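# Place the orange bell pepper into the blue bowl

## Task

Get the orange bell pepper into the blue bowl so that it stays there once the robot lets go.

## Robot and tools

ROBOT. Two arms, left_arm and right_arm, each with the same five-finger right hand, so the two hands are not mirror images. Base positions in metres: left_arm (-0.092, +0.695, 0) and right_arm (+0.035, -0.463, 0). Scene frame: origin at table-top height, midway between the arms' nominal bases. +z points up, +x points out over the table, and left_arm sits on the +y side. Image left and right do not match arm names. Cameras: cam_head_left, cam_head_right, cam_high, cam_low (672x504 each), and cam_left_wrist and cam_right_wrist (616x616 fisheye).

HAND POINT AND AXES. Each arm is steered by a hand point about 5 cm in front of the palm. Its +z runs along the straight fingers, +y comes out of the palm, and +x runs across the palm away from the thumb. Straight fingertips reach 6 to 7 cm past the point along +z. A bracket on the little-finger side can bump things. With the fingers level, the wrist may sit below the point and touch the table first. The thumb turned in front of the palm (thumb_turn -1) lets thumb and fingers wrap an object about 3.5 to 6.5 cm thick.

THE 28-NUMBER ROW. Every motion call uses rows of exactly 28 numbers, all in [-1, 1], covering both arms even if one is idle. Order: left dx, dy, dz, rx, ry, rz, then left little, ring, middle, index, thumb_bend, thumb_turn, force_limit, speed, then the same 14 numbers for the right arm. The six pose numbers are an offset, not a pose. They are measured from that arm's Hand target at the moment the action or move begins, along that target's own axes. Scale: 1.0 equals 0.6 m for dx, dy, dz, or 180 degrees for rx, ry, rz, which together form one rotation vector. Six zeros mean: go to and hold the current Hand target. Repeating an offset moves the arm further. Finger numbers are absolute targets: +1 open or straight, -1 closed. For thumb_turn, +1 is beside the palm and -1 is opposite the fingers. force_limit maps -1 to +1 onto roughly 0 to 10 N at the fingertip (15 N for the two thumb motors). speed rises from almost zero at -1 to full at +0.48 and stays full up to +1. Use about -0.94 or lower for a gentle grip. No hand number means no change. To leave a hand alone, resend the last eight numbers you actually sent for it. If none were sent yet in this scene, send its hand_measured values, then hand_force_limit and hand_speed.

TOOLS.
- execute_actions(actions, cameras): actions is a list of actions. Each action is a list of up to 15 rows, one row per 1/30 s step. A shorter action keeps its last row for the remaining steps, and each action lasts 0.5 s. Every row in an action counts from that action's starting Hand target. An empty actions list returns state and images.
- move(target, speed, blend, stop_force, zero, blocking, cameras): target is one 28-number row, or a list of up to 15 rows. All rows are offsets from the same starting Hand targets, not chained. speed is the top path speed in m/s, 0.002 to 3.2, default 0.25, given once or per target. blend is in metres and rounds the corners of a list. stop_force is 4 to 120 N and ends an arm's path when it feels that much push. Leave stop_force out when moving away from something you press on. zero (default true) re-zeroes the force reading before the move. blocking=false returns early and cannot be combined with stop_force. Paths are straight and do not avoid obstacles. Keep paths away from an arm's own base.
- wait(seconds 0 to 10, cameras): lets time pass while each arm holds its last command.
- stop(cameras): brakes a running move.
- zoom_image(camera, region [x0, y0, x1, y1] in pixels, at most 504 by 504): a closer look at that camera's newest image.
- show_instructions(): shows the reference image.
- zero_wrist_force(arm: left_arm or right_arm): re-zeroes that arm's wrist sensor.
- finished_scene(scene: 1 or 2): ends the scene and cannot be undone. The goal must hold without the robot.

RESULTS. These report end_effector_position (m), end_effector_quat_wxyz and velocities in the scene frame. Hand target is the last commanded pose after clipping, and the next offsets start from it. The hand point often rests slightly short of it. Also reported: Joint positions and torques, and Wrist force and Wrist torque along the hand's own axes, with a line for the peak since last shown. hand_measured, hand_stopped_by (moving, target, force, stalled, fault) and hand_load_n list six values in the motor order above. A lost grip shows up as hand_load_n falling near 0. Motor temperatures appear, with a MOTOR HOT line at 70 °C. A move adds a move: line with its ending (done, off_target, moving, held, fault) and any limits (paced = pose clipped, held = steps withheld).

CAUTIONS. Commanded orientation is clipped to within 32 degrees of the current one at each step, so turn in stages. An outside force near 150 N, or joint torque over its limit, stops the arm for 10 s. Arms are stiff: aiming past a firm surface can trigger this, and faster touches hit harder. A clearance check holds back commands that bring the arms too close. Never let one hand grip or press the other. Do not drop the pepper from height, release it while it moves, slam or push hard, or leave anything off the table. Long loads or stretched poses heat motors, and at 85 °C the arm brakes for 30 s or more. Loose objects may get nudged now and then, so check with the cameras before finishing.

Each tool is called after ">>>" as name([rows], argument=value, ...), one row to a line, values as JSON.

Reference images:

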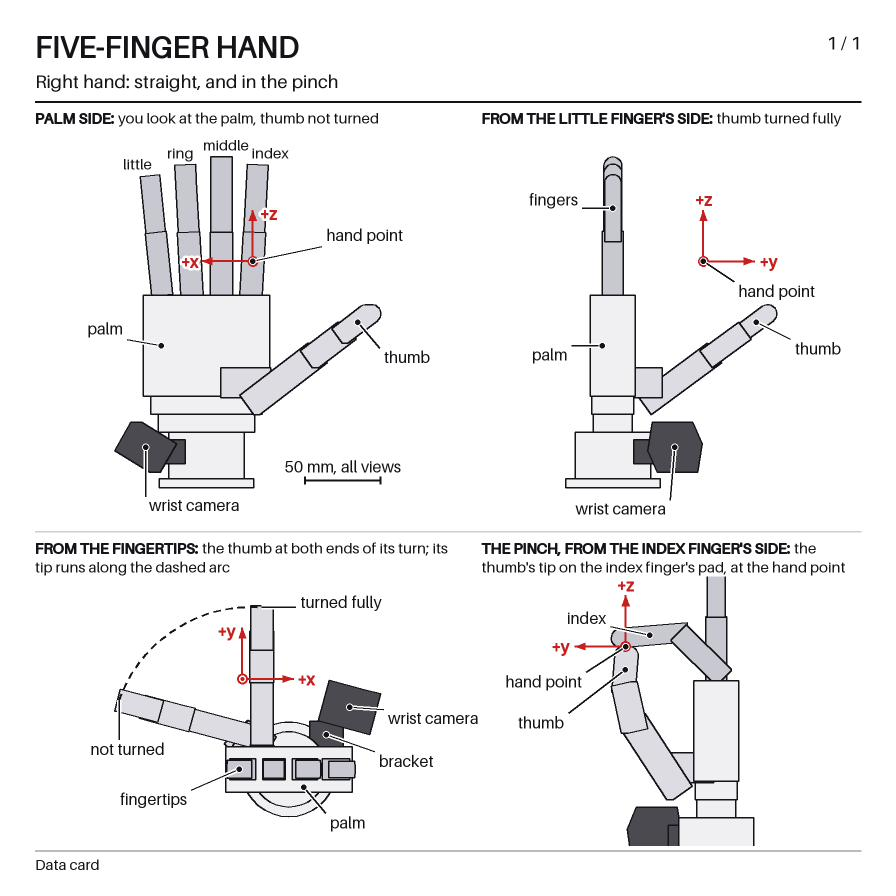

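## Session

>>> execute_actions(actions=[])

Scene clock: 0.00 s.
left_arm: end_effector_position=(+0.5179, +0.4731, +0.3569) hand_measured=(+1.000, +1.000, +1.000, +1.000, +1.000, +1.000) hand_load_n=(+0.0, +0.0, +0.0, +0.0, +0.0, +0.0) hand_stopped_by=(target, target, target, target, target, target) hand_force_limit=0.00 hand_speed=-0.80 end_effector_quat_wxyz=(+0.001, +0.440, +0.895, +0.076) | right_arm: end_effector_position=(+0.6233, -0.2381, +0.3269) hand_measured=(+1.000, +1.000, +1.000, +1.000, +1.000, +1.000) hand_load_n=(+0.0, +0.0, +0.0, +0.5, +0.0, +0.0) hand_stopped_by=(target, target, target, target, target, target) hand_force_limit=0.00 hand_speed=-0.80 end_effector_quat_wxyz=(-0.118, +0.204, +0.836, +0.495)
Joint positions: left_arm=[-0.789 -1.343 1.642 1.317 1.426 -1.434] | right_arm=[-0.413 -1.237 2.026 1.374 0.619 -1.788]
Joint velocities: within noise
Joint torques (N m): no reading
Motor temperatures (°C): left_arm=[37 37 35 44 37 49] | right_arm=[38 41 47 46 39 48]
Wrist force (N): no reading
Wrist torque (N m): no reading
Wrist force, peak (N): no reading
Hand target: left_arm +0.5179, +0.4731, +0.3569; +0.001, +0.440, +0.895, +0.076 | right_arm +0.6233, -0.2381, +0.3269; -0.118, +0.204, +0.836, +0.495

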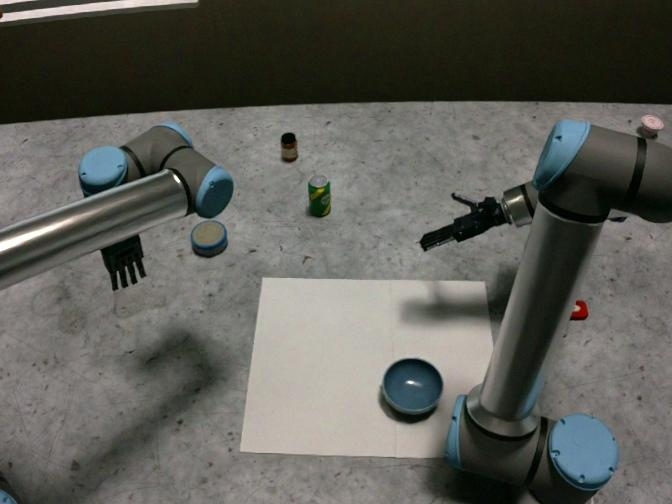

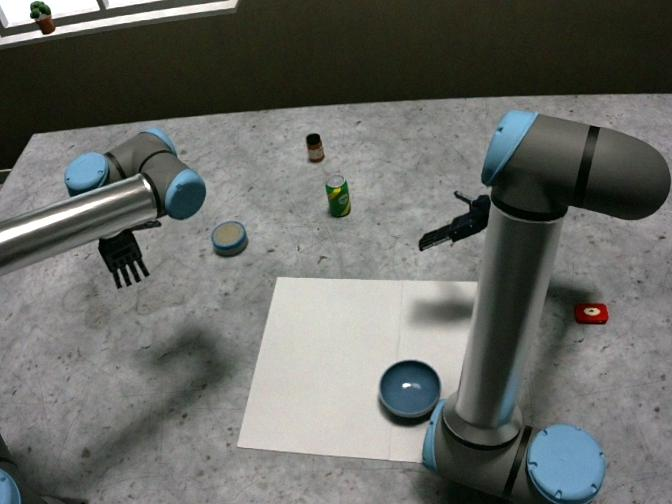

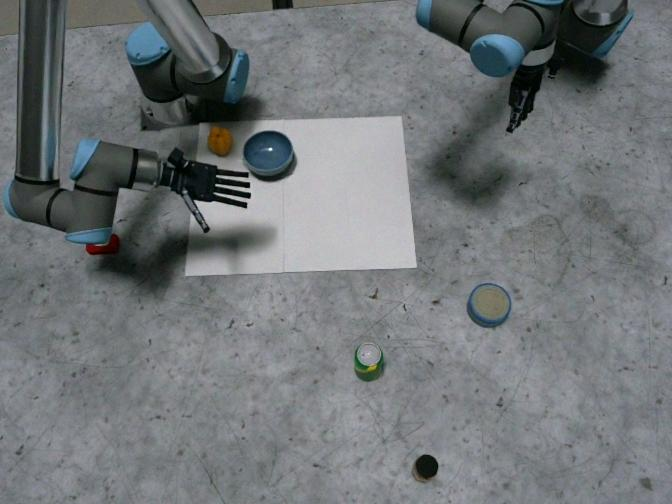

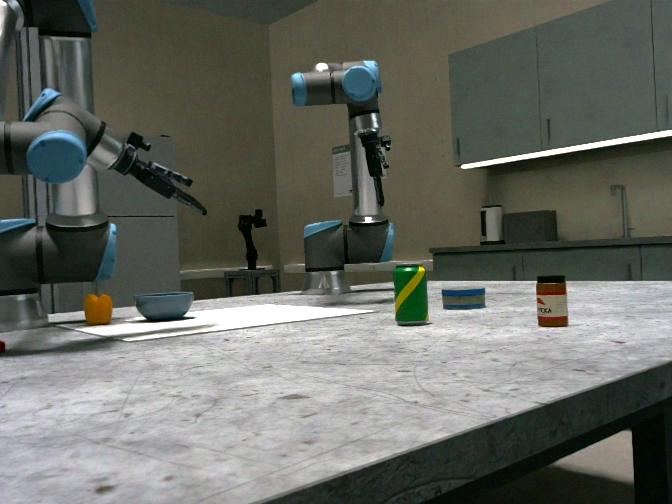

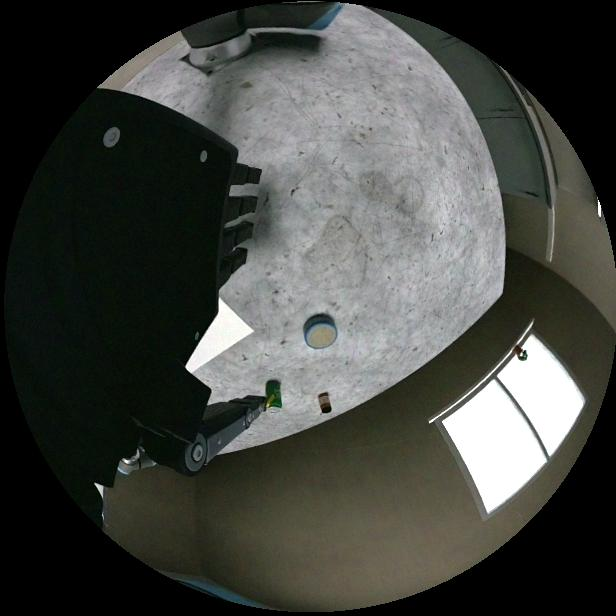

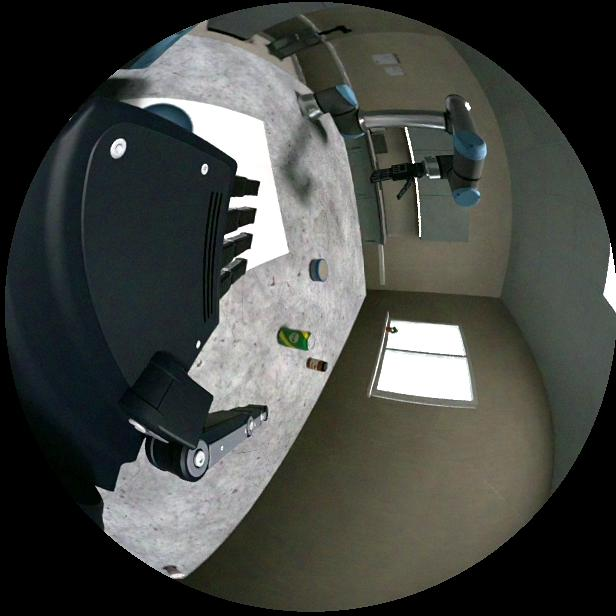

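>>> zoom_image(camera="cam_high", region=[100, 0, 440, 255])

>>> zoom_image(camera="cam_high", region=[400, 0, 672, 204])

>>> zoom_image(camera="cam_low", region=[0, 230, 220, 395])

Scaled by 1.482 from the camera's 672x504 image, which has a finer 960x720 frame.

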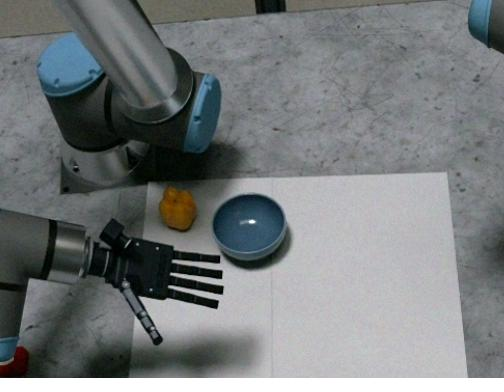

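Scaled by 1.853 from the camera's 672x504 image, which has a finer 960x720 frame.

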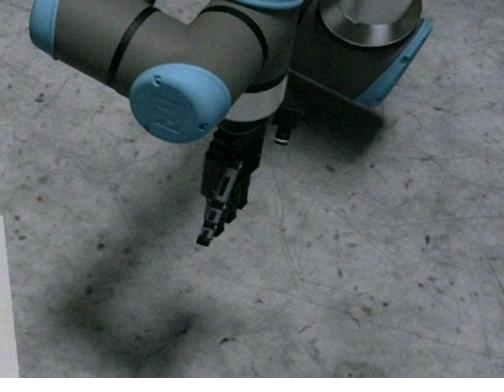

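Scaled by 2.291 from the camera's 672x504 image, which has a finer 960x720 frame.

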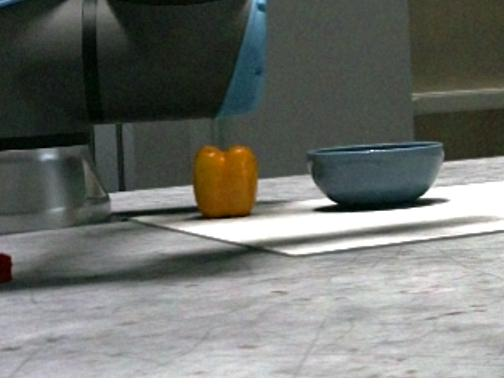

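>>> move([
  [0,0,0,0,0,0,1,1,1,1,1,1,0,-0.8,-0.1375,-0.14,-0.513,-0.0665,-0.1298,0.0802,1,1,1,1,1,1,0,-0.8],
  [0,0,0,0,0,0,1,1,1,1,1,1,0,-0.8,-0.0522,-0.4532,-0.9487,-0.133,-0.2597,0.1603,1,1,1,1,1,1,0,-0.8],
], speed=0.5, blend=[0.1, 0], cameras=["all"])

Scene clock: 5.03 s.
left_arm: end_effector_position=(+0.5179, +0.4731, +0.3569) hand_measured=(+1.000, +1.000, +1.000, +1.000, +1.000, +1.000) hand_load_n=(+0.0, +0.0, +0.0, +0.0, +0.0, +0.0) hand_stopped_by=(target, target, target, target, target, target) hand_force_limit=0.00 hand_speed=-0.80 end_effector_quat_wxyz=(+0.001, +0.440, +0.895, +0.076) | right_arm: end_effector_position=(+0.5237, -0.8598, +0.3763) hand_measured=(+1.000, +1.000, +1.000, +1.000, +1.000, +1.000) hand_load_n=(+0.0, +0.0, +0.0, +0.0, +0.0, +0.0) hand_stopped_by=(target, target, target, target, target, target) hand_force_limit=0.00 hand_speed=-0.80 end_effector_quat_wxyz=(+0.145, +0.594, +0.622, +0.488)
Joint positions: left_arm=[-0.789 -1.343 1.642 1.317 1.426 -1.434] | right_arm=[-1.46 -1.298 1.997 1.467 0.62 -1.791]
Joint torques (N m): left_arm=[0.71 -57.42 -38.4 4.42 0.02 -0.31] | right_arm=[-20.71 -59.35 -21.32 7 2.44 -1.59]
Wrist force (N): left_arm=[0.0 -0.3 0.2] | right_arm=[0.6 -0.2 0.1]
Wrist torque (N m): left_arm=[-0.06 0.00 -0.02] | right_arm=[-0.10 -0.06 0.11]
Wrist force, peak (N): left_arm=[-0.7 0.5 -0.1] | right_arm=[-1.2 -1.0 -2.2]
Hand target: left_arm +0.5179, +0.4731, +0.3569; +0.001, +0.440, +0.895, +0.076 | right_arm +0.5236, -0.8598, +0.3763; +0.145, +0.595, +0.622, +0.488
Off the commanded pose: left_arm 0.000 m, 0 deg | right_arm 0.000 m, 0 deg.
move: done

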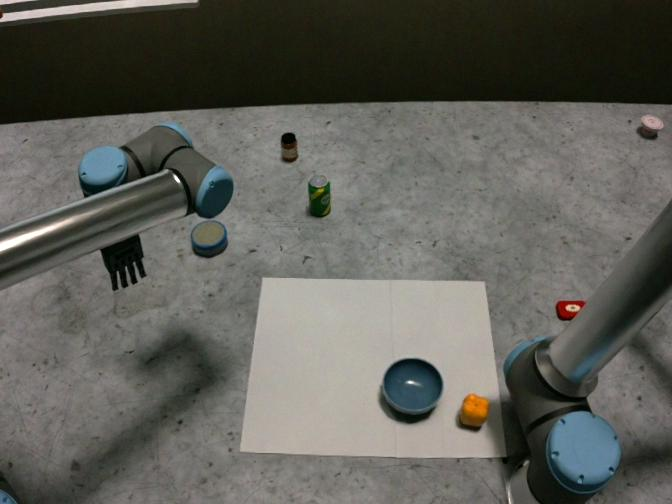

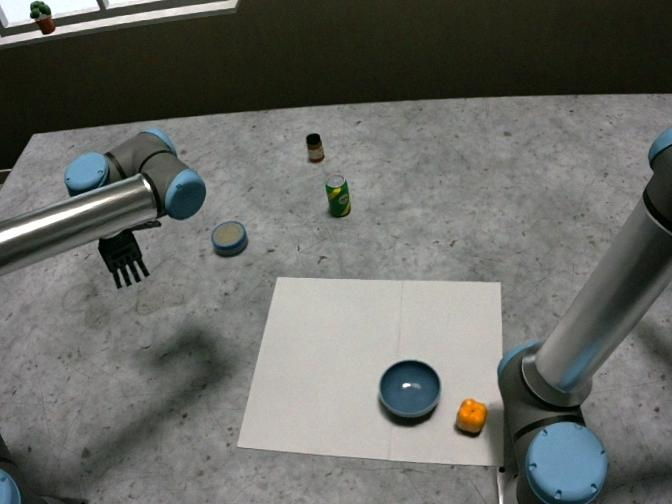

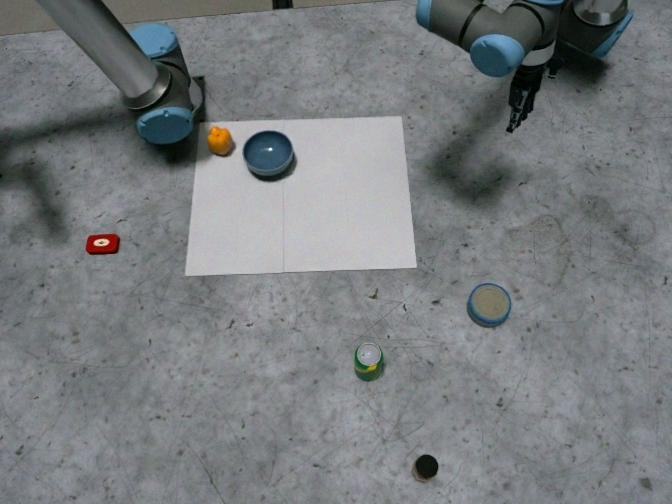

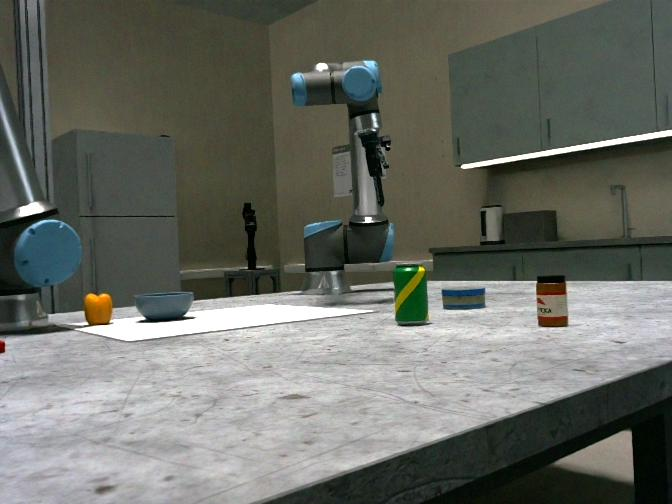

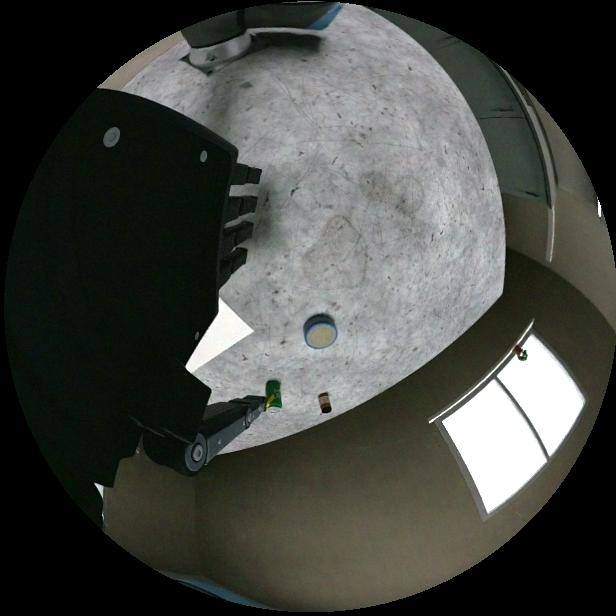

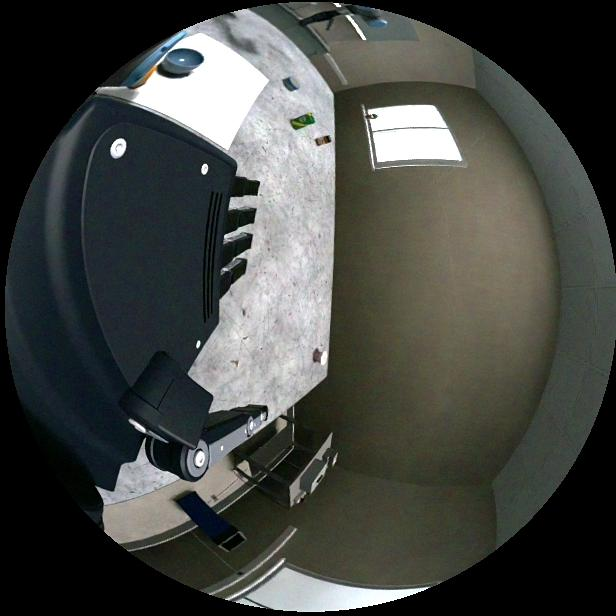

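>>> zoom_image(camera="cam_high", region=[100, 20, 340, 200])

>>> zoom_image(camera="cam_head_left", region=[340, 300, 612, 504])

>>> zoom_image(camera="cam_head_right", region=[340, 300, 612, 504])

Scaled by 2.100 from the camera's 672x504 image, which has a finer 960x720 frame.

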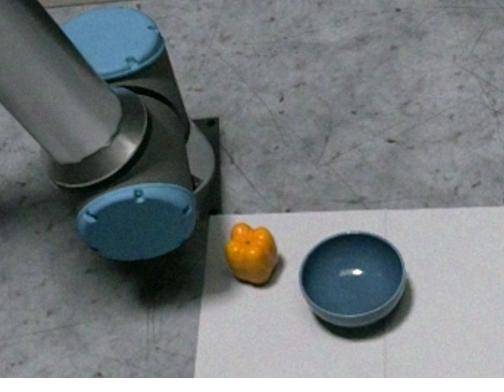

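Scaled by 1.853 from the camera's 672x504 image, which has a finer 960x720 frame.

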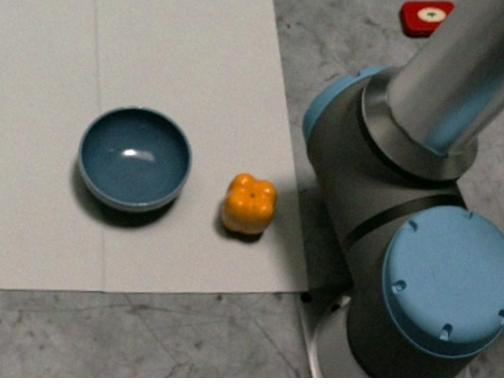

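Scaled by 1.853 from the camera's 672x504 image, which has a finer 960x720 frame.

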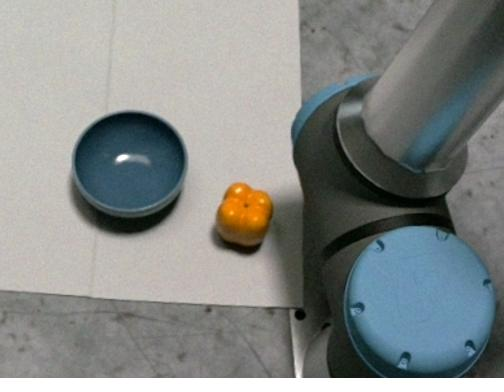

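>>> move([
  [-0.2,-0.3,-0.1,0.18,0.07,-0.38,1,1,1,1,1,-1,0,0.0,-0.1517,-0.1408,-0.3532,-0.0499,-0.0974,0.0602,1,1,1,1,1,1,0,-0.8],
  [-0.405,-0.5975,-0.16,0.3627,0.1364,-0.7613,1,1,1,1,1,-1,0,0.0,-0.1597,-0.3535,-0.7035,-0.0998,-0.1948,0.1203,1,1,1,1,1,1,0,-0.8],
], speed=0.5, blend=[0.1, 0], cameras=["all"])

Scene clock: 14.37 s.
left_arm: end_effector_position=(+0.3778, +0.0533, +0.3871) hand_measured=(+1.000, +1.000, +1.000, +1.000, +1.000, -1.000) hand_load_n=(+0.0, +0.0, +0.0, +0.0, +0.0, +0.5) hand_stopped_by=(target, target, target, target, target, target) hand_force_limit=0.00 hand_speed=0.00 end_effector_quat_wxyz=(+0.255, +0.688, -0.617, +0.285) end_effector_velocity=(-0.001, -0.002, +0.001) end_effector_angular_velocity=(-0.002, +0.002, +0.002) | right_arm: end_effector_position=(+0.0995, -1.0891, +0.3758) hand_measured=(+1.000, +1.000, +1.000, +1.000, +1.000, +1.000) hand_load_n=(+0.0, +0.0, +0.0, +0.0, +0.0, +0.0) hand_stopped_by=(target, target, target, target, target, target) hand_force_limit=0.00 hand_speed=-0.80 end_effector_quat_wxyz=(+0.321, +0.787, +0.348, +0.395)
Joint positions: left_arm=[-1.011 -1.245 1.392 0.695 1.893 -4.371] | right_arm=[-2.247 -1.298 1.998 1.468 0.621 -1.793]
Joint velocities: left_arm=[-0.002 -0.001 -0.001 -0.001 0 -0.005] | right_arm=[within noise]
Joint torques (N m): left_arm=[-3.47 -47.81 -51.41 0.12 -2.08 -2.43] | right_arm=[-2.92 -68.17 -14.64 5.6 0.89 -2.91]
Wrist force (N): left_arm=[0.3 0.1 0.7] | right_arm=[0.6 -0.2 -0.3]
Wrist torque (N m): left_arm=[-0.03 0.04 0.00] | right_arm=[-0.03 -0.06 -0.02]
Wrist force, peak (N): left_arm=[0.5 0.5 1.4] | right_arm=[0.3 -0.1 -1.2]
Hand target: left_arm +0.3779, +0.0532, +0.3870; +0.255, +0.688, -0.617, +0.285 | right_arm +0.0996, -1.0890, +0.3758; +0.321, +0.787, +0.348, +0.395
Off the commanded pose: left_arm 0.000 m, 0 deg | right_arm 0.000 m, 0 deg.
move: done

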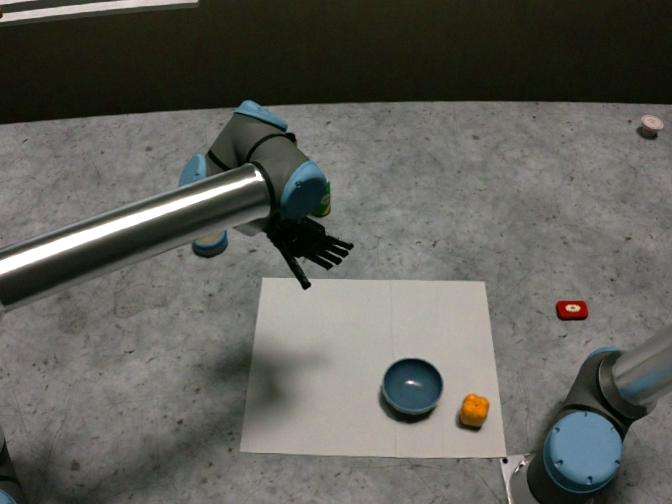

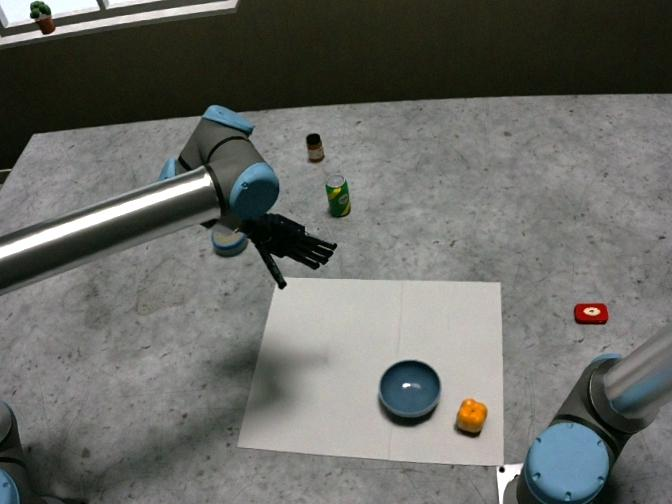

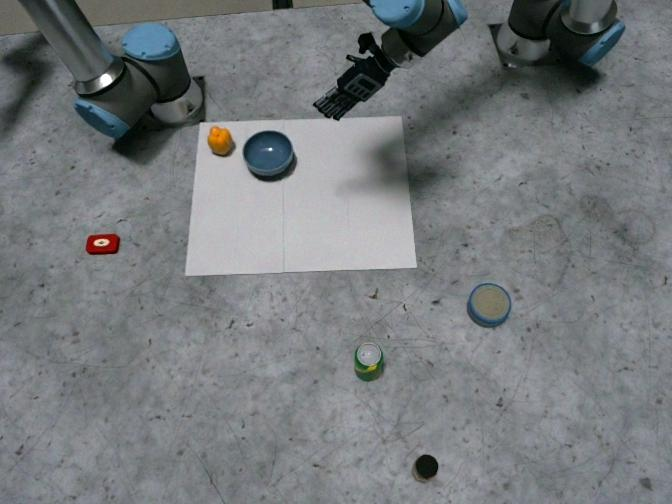

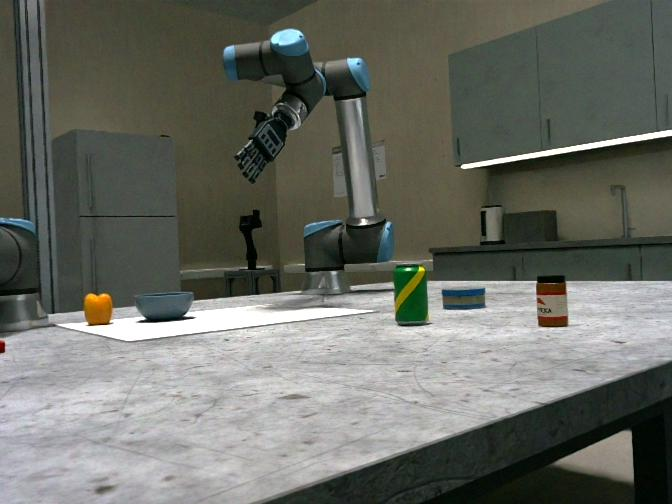

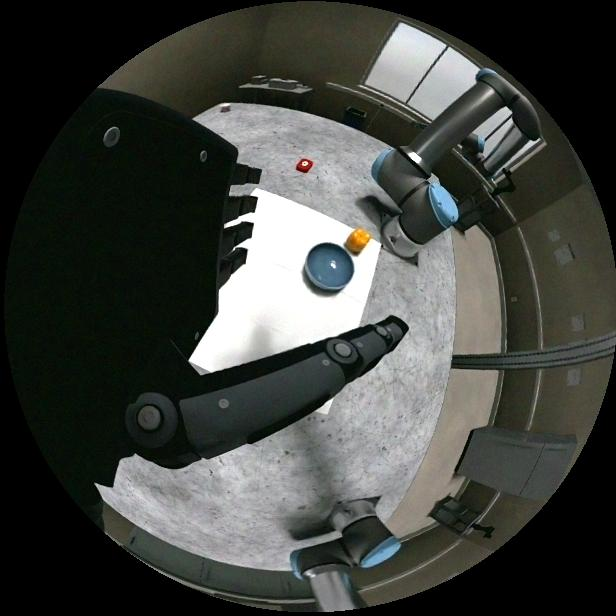

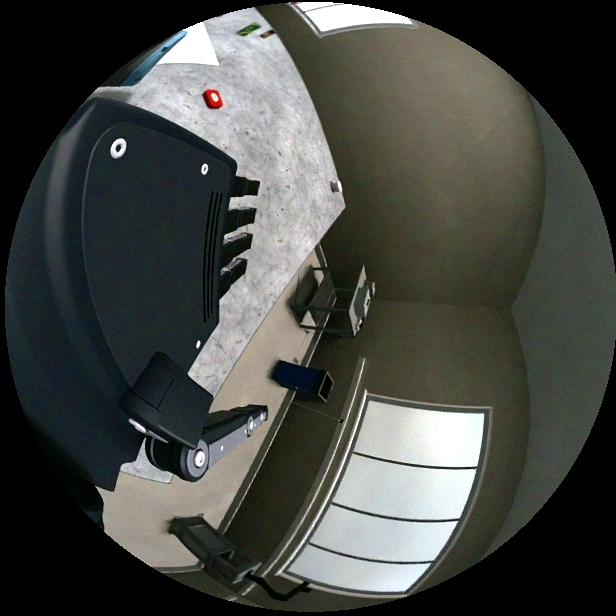

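>>> zoom_image(camera="cam_high", region=[440, 0, 640, 150])

>>> zoom_image(camera="cam_high", region=[100, 20, 300, 170])

>>> zoom_image(camera="cam_left_wrist", region=[180, 140, 480, 440])

>>> zoom_image(camera="cam_head_left", region=[340, 300, 612, 504])

Scaled by 2.520 from the camera's 672x504 image, which has a finer 960x720 frame.

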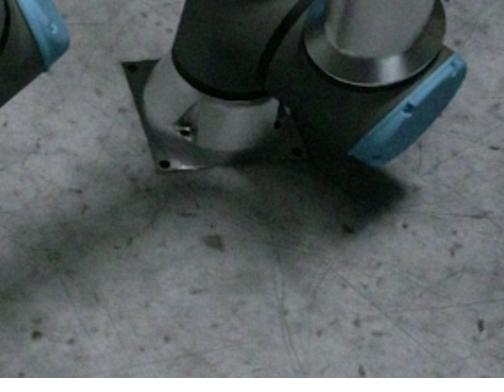

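Scaled by 2.520 from the camera's 672x504 image, which has a finer 960x720 frame.

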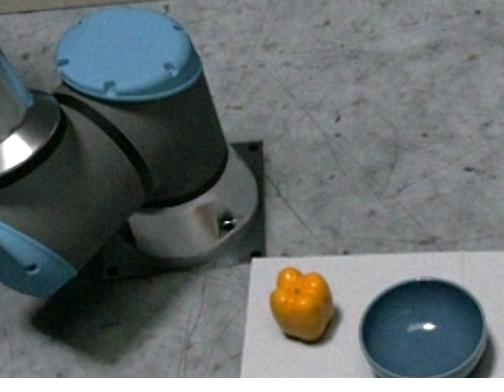

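Scaled by 1.680 from the camera's 616x616 image, which has a finer 880x880 frame.

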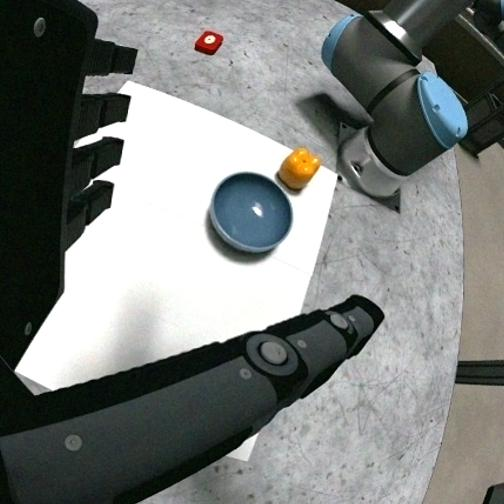

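Scaled by 1.853 from the camera's 672x504 image, which has a finer 960x720 frame.

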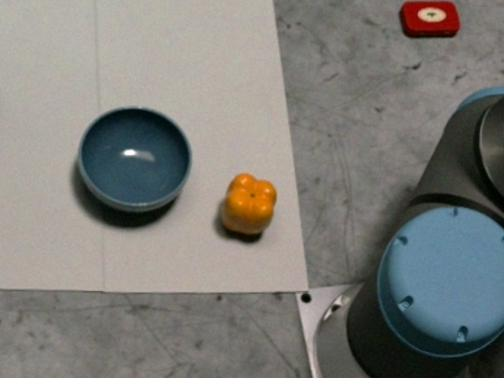

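>>> move(target=[0.1572,0.2708,0.6448,0,0,0.5,1,1,1,1,1,-1,0,0.0,0,0,0,0,0,0,1,1,1,1,1,1,0,-0.8], speed=0.35, cameras=["all"])

Scene clock: 19.63 s.
left_arm: end_effector_position=(+0.2538, -0.3027, +0.1800) hand_measured=(+1.000, +1.000, +1.000, +1.000, +1.000, -1.000) hand_load_n=(+0.0, +0.0, +0.0, +0.0, +0.0, +0.0) hand_stopped_by=(target, target, target, target, target, target) hand_force_limit=0.00 hand_speed=0.00 end_effector_quat_wxyz=(+0.021, -0.051, +0.922, -0.382) | right_arm: end_effector_position=(+0.0996, -1.0890, +0.3758) hand_measured=(+1.000, +1.000, +1.000, +1.000, +1.000, +1.000) hand_load_n=(+0.0, +0.0, +0.0, +0.0, +0.0, +0.0) hand_stopped_by=(target, target, target, target, target, target) hand_force_limit=0.00 hand_speed=-0.80 end_effector_quat_wxyz=(+0.321, +0.787, +0.348, +0.395)
Joint positions: left_arm=[-1.443 -0.819 1.052 0.553 1.594 -3.117] | right_arm=[-2.247 -1.298 1.998 1.468 0.622 -1.793]
Joint torques (N m): left_arm=[-1.89 -95.17 -35.17 2.66 1.52 1.58] | right_arm=[11.81 -67.34 -15.85 7.17 2.66 -2.86]
Wrist force (N): left_arm=[-0.5 -1.1 0.0] | right_arm=[0.6 0.0 -0.3]
Wrist torque (N m): left_arm=[-0.07 0.09 -0.02] | right_arm=[-0.01 -0.06 0.00]
Wrist force, peak (N): left_arm=[0.8 -1.0 2.3] | right_arm=[1.1 0.4 -0.3]
Hand target: left_arm +0.2538, -0.3027, +0.1800; +0.021, -0.050, +0.923, -0.382 | right_arm +0.0996, -1.0890, +0.3758; +0.321, +0.787, +0.348, +0.395
Off the commanded pose: left_arm 0.000 m, 0 deg | right_arm 0.000 m, 0 deg.
move: done

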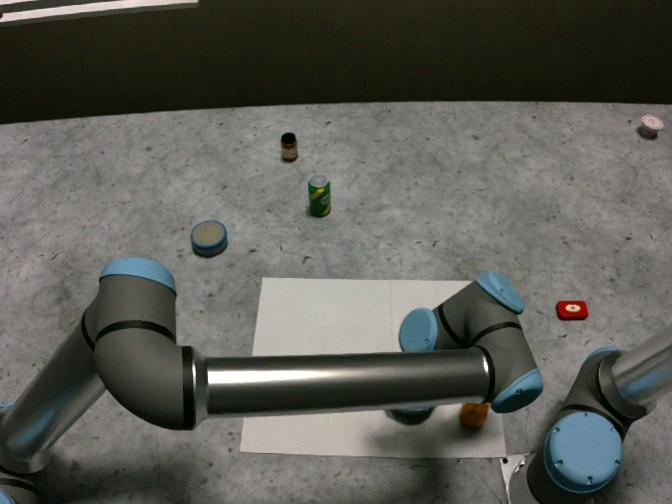

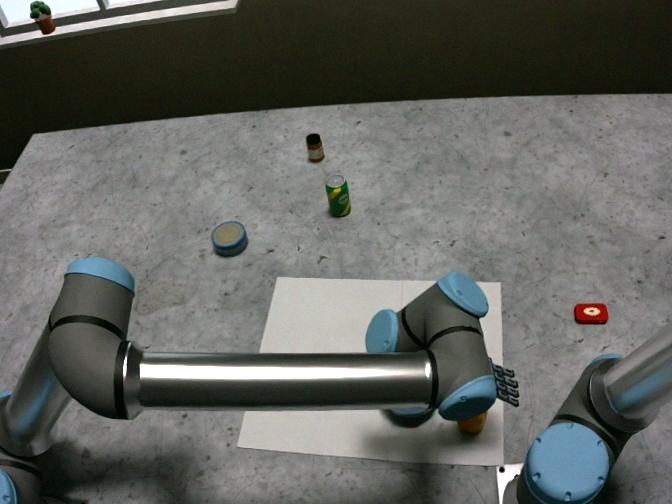

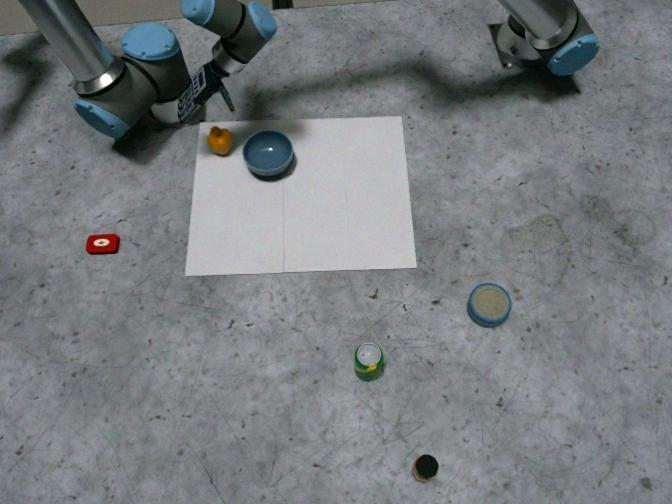

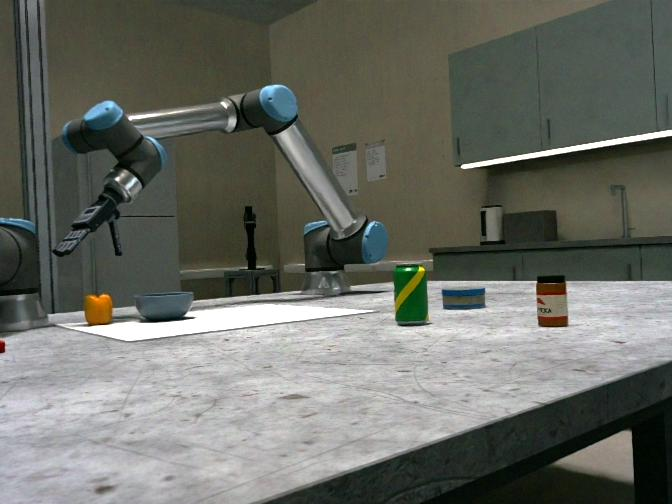

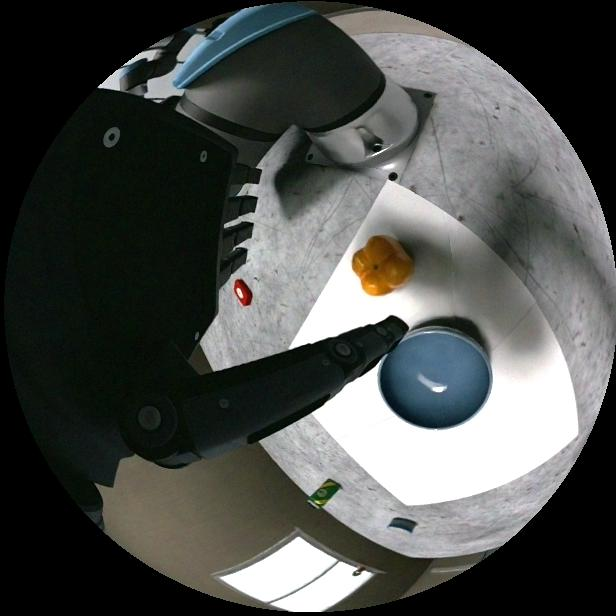

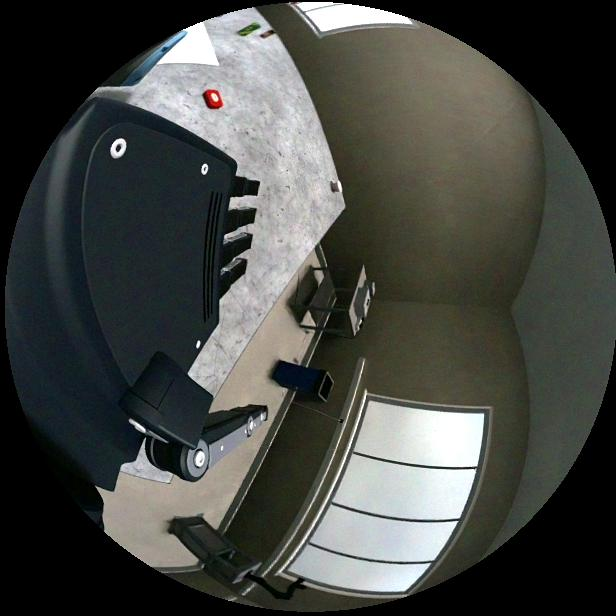

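>>> move(target=[0,0.0825,0.0825,0,0,0,1,1,1,1,1,-1,0,0.0,0,0,0,0,0,0,1,1,1,1,1,1,0,-0.8], speed=0.2, cameras=["cam_left_wrist","cam_low","cam_high","cam_head_right"])

>>> zoom_image(camera="cam_left_wrist", region=[230, 130, 530, 430])

>>> zoom_image(camera="cam_low", region=[0, 180, 220, 345])

>>> zoom_image(camera="cam_high", region=[100, 20, 300, 170])

Scene clock: 21.50 s.
left_arm: end_effector_position=(+0.2538, -0.3027, +0.1099) hand_measured=(+1.000, +1.000, +1.000, +1.000, +1.000, -1.000) hand_load_n=(+0.0, +0.0, +0.0, +0.0, +0.0, +0.0) hand_stopped_by=(target, target, target, target, target, target) hand_force_limit=0.00 hand_speed=0.00 end_effector_quat_wxyz=(+0.021, -0.050, +0.923, -0.382) | right_arm: end_effector_position=(+0.0996, -1.0890, +0.3758) hand_measured=(+1.000, +1.000, +1.000, +1.000, +1.000, +1.000) hand_load_n=(+0.5, +0.0, +0.0, +0.0, +0.0, +0.0) hand_stopped_by=(target, target, target, target, target, target) hand_force_limit=0.00 hand_speed=-0.80 end_effector_quat_wxyz=(+0.321, +0.787, +0.348, +0.395)
Joint positions: left_arm=[-1.443 -0.783 1.115 0.453 1.594 -3.117] | right_arm=[-2.247 -1.298 1.998 1.468 0.622 -1.793]
Joint torques (N m): left_arm=[10.91 -112 -47.3 0.24 1.85 1.85] | right_arm=[11.99 -67.69 -16.16 7.09 2.38 -2.74]
Wrist force (N): left_arm=[-0.6 -1.0 0.2] | right_arm=[0.6 0.2 -0.5]
Wrist torque (N m): left_arm=[-0.06 0.11 -0.02] | right_arm=[0.03 -0.05 0.01]
Wrist force, peak (N): left_arm=[-0.6 -2.7 -1.0] | right_arm=[0.8 0.3 -0.3]
Hand target: left_arm +0.2539, -0.3027, +0.1100; +0.021, -0.050, +0.923, -0.382 | right_arm +0.0996, -1.0890, +0.3758; +0.321, +0.787, +0.348, +0.395
Off the commanded pose: left_arm 0.000 m, 0 deg | right_arm 0.000 m, 0 deg.
move: done
Images, in order (width x height): cam_head_right 672x504, cam_high 672x504, cam_low 672x504, cam_left_wrist 616x616.

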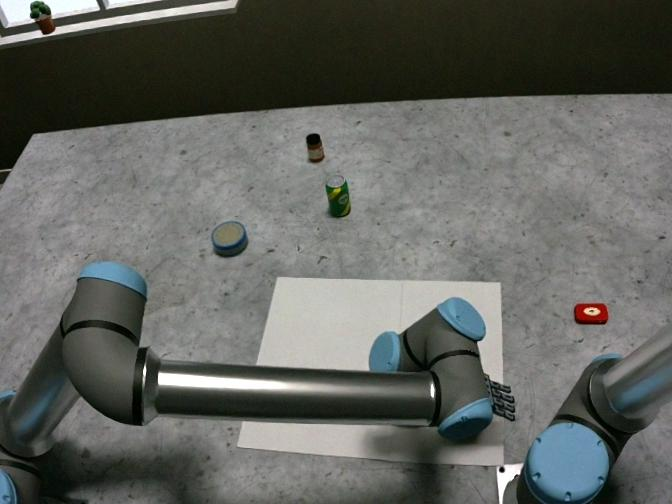

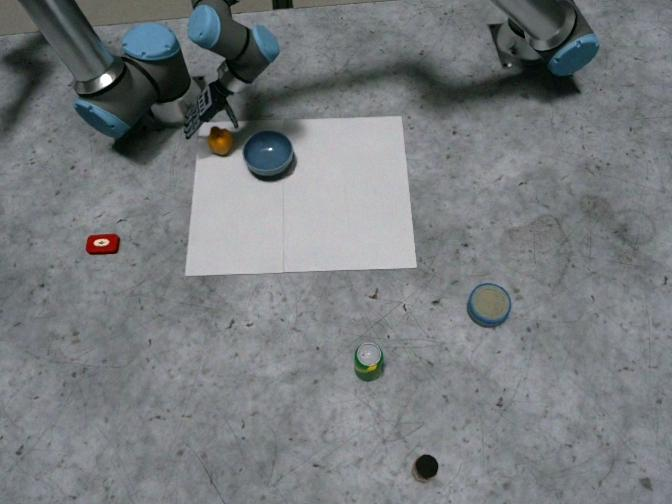

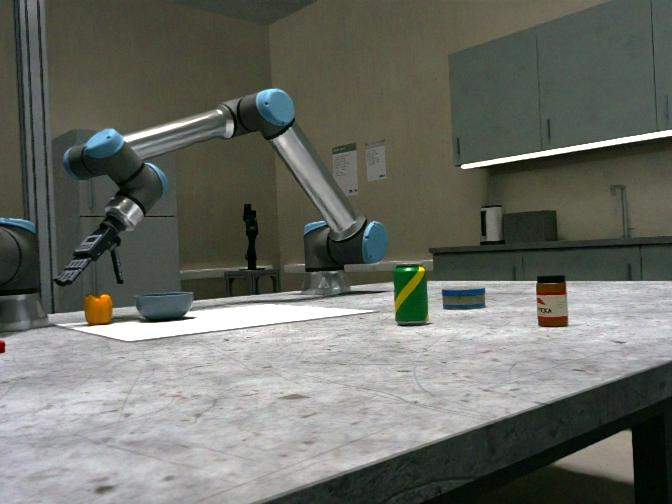

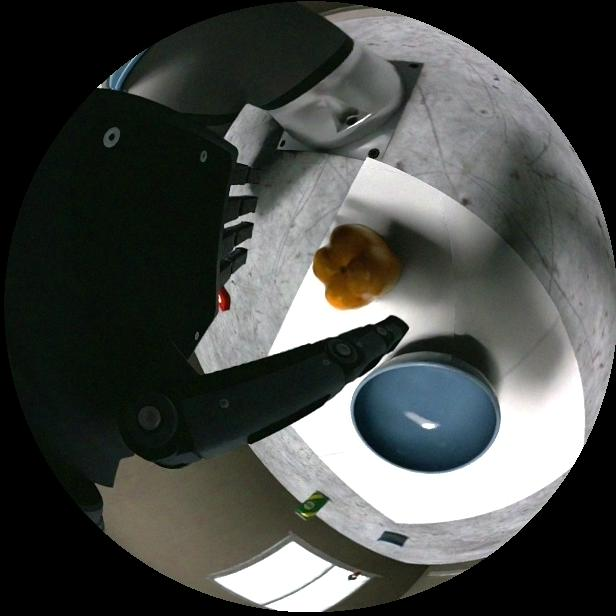

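Scaled by 1.680 from the camera's 616x616 image, which has a finer 880x880 frame.

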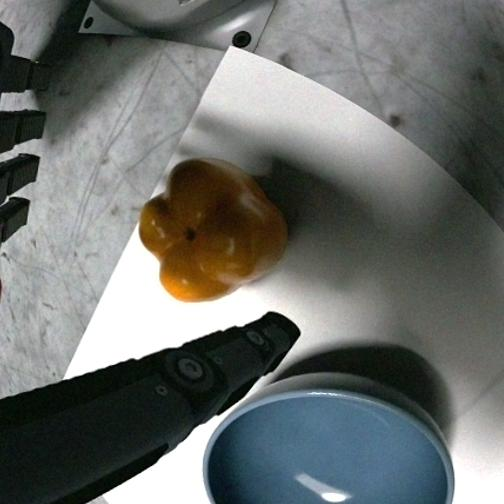

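Scaled by 2.291 from the camera's 672x504 image, which has a finer 960x720 frame.

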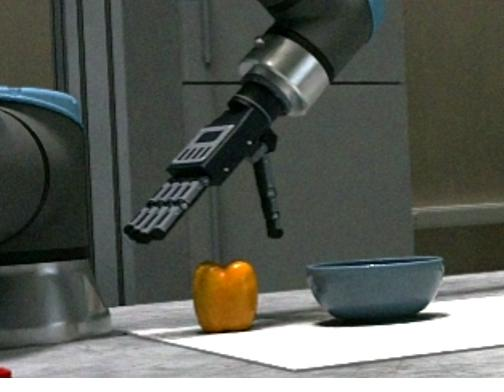

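Scaled by 2.520 from the camera's 672x504 image, which has a finer 960x720 frame.

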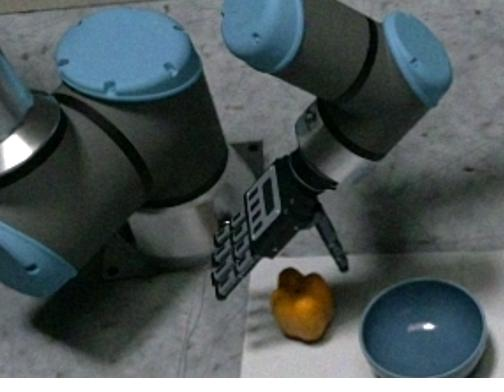

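>>> zoom_image(camera="cam_high", region=[170, 80, 270, 155])

>>> zoom_image(camera="cam_low", region=[40, 250, 160, 340])

Scaled by 5.040 from the camera's 672x504 image, which has a finer 960x720 frame.

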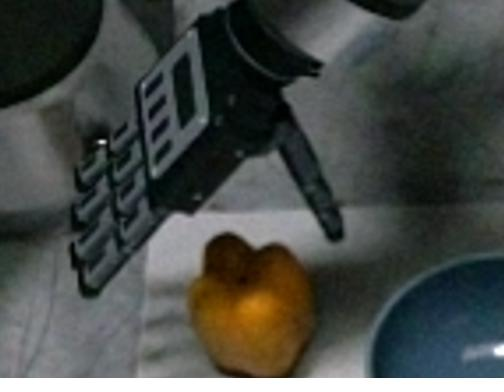

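Scaled by 4.200 from the camera's 672x504 image, which has a finer 960x720 frame.

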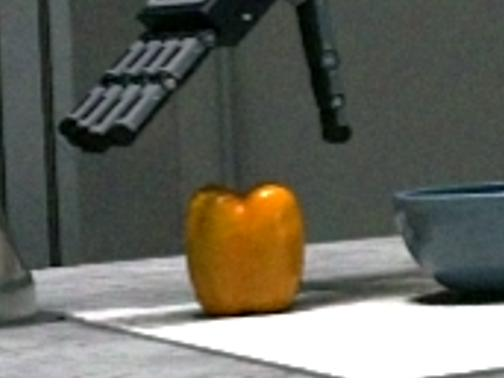

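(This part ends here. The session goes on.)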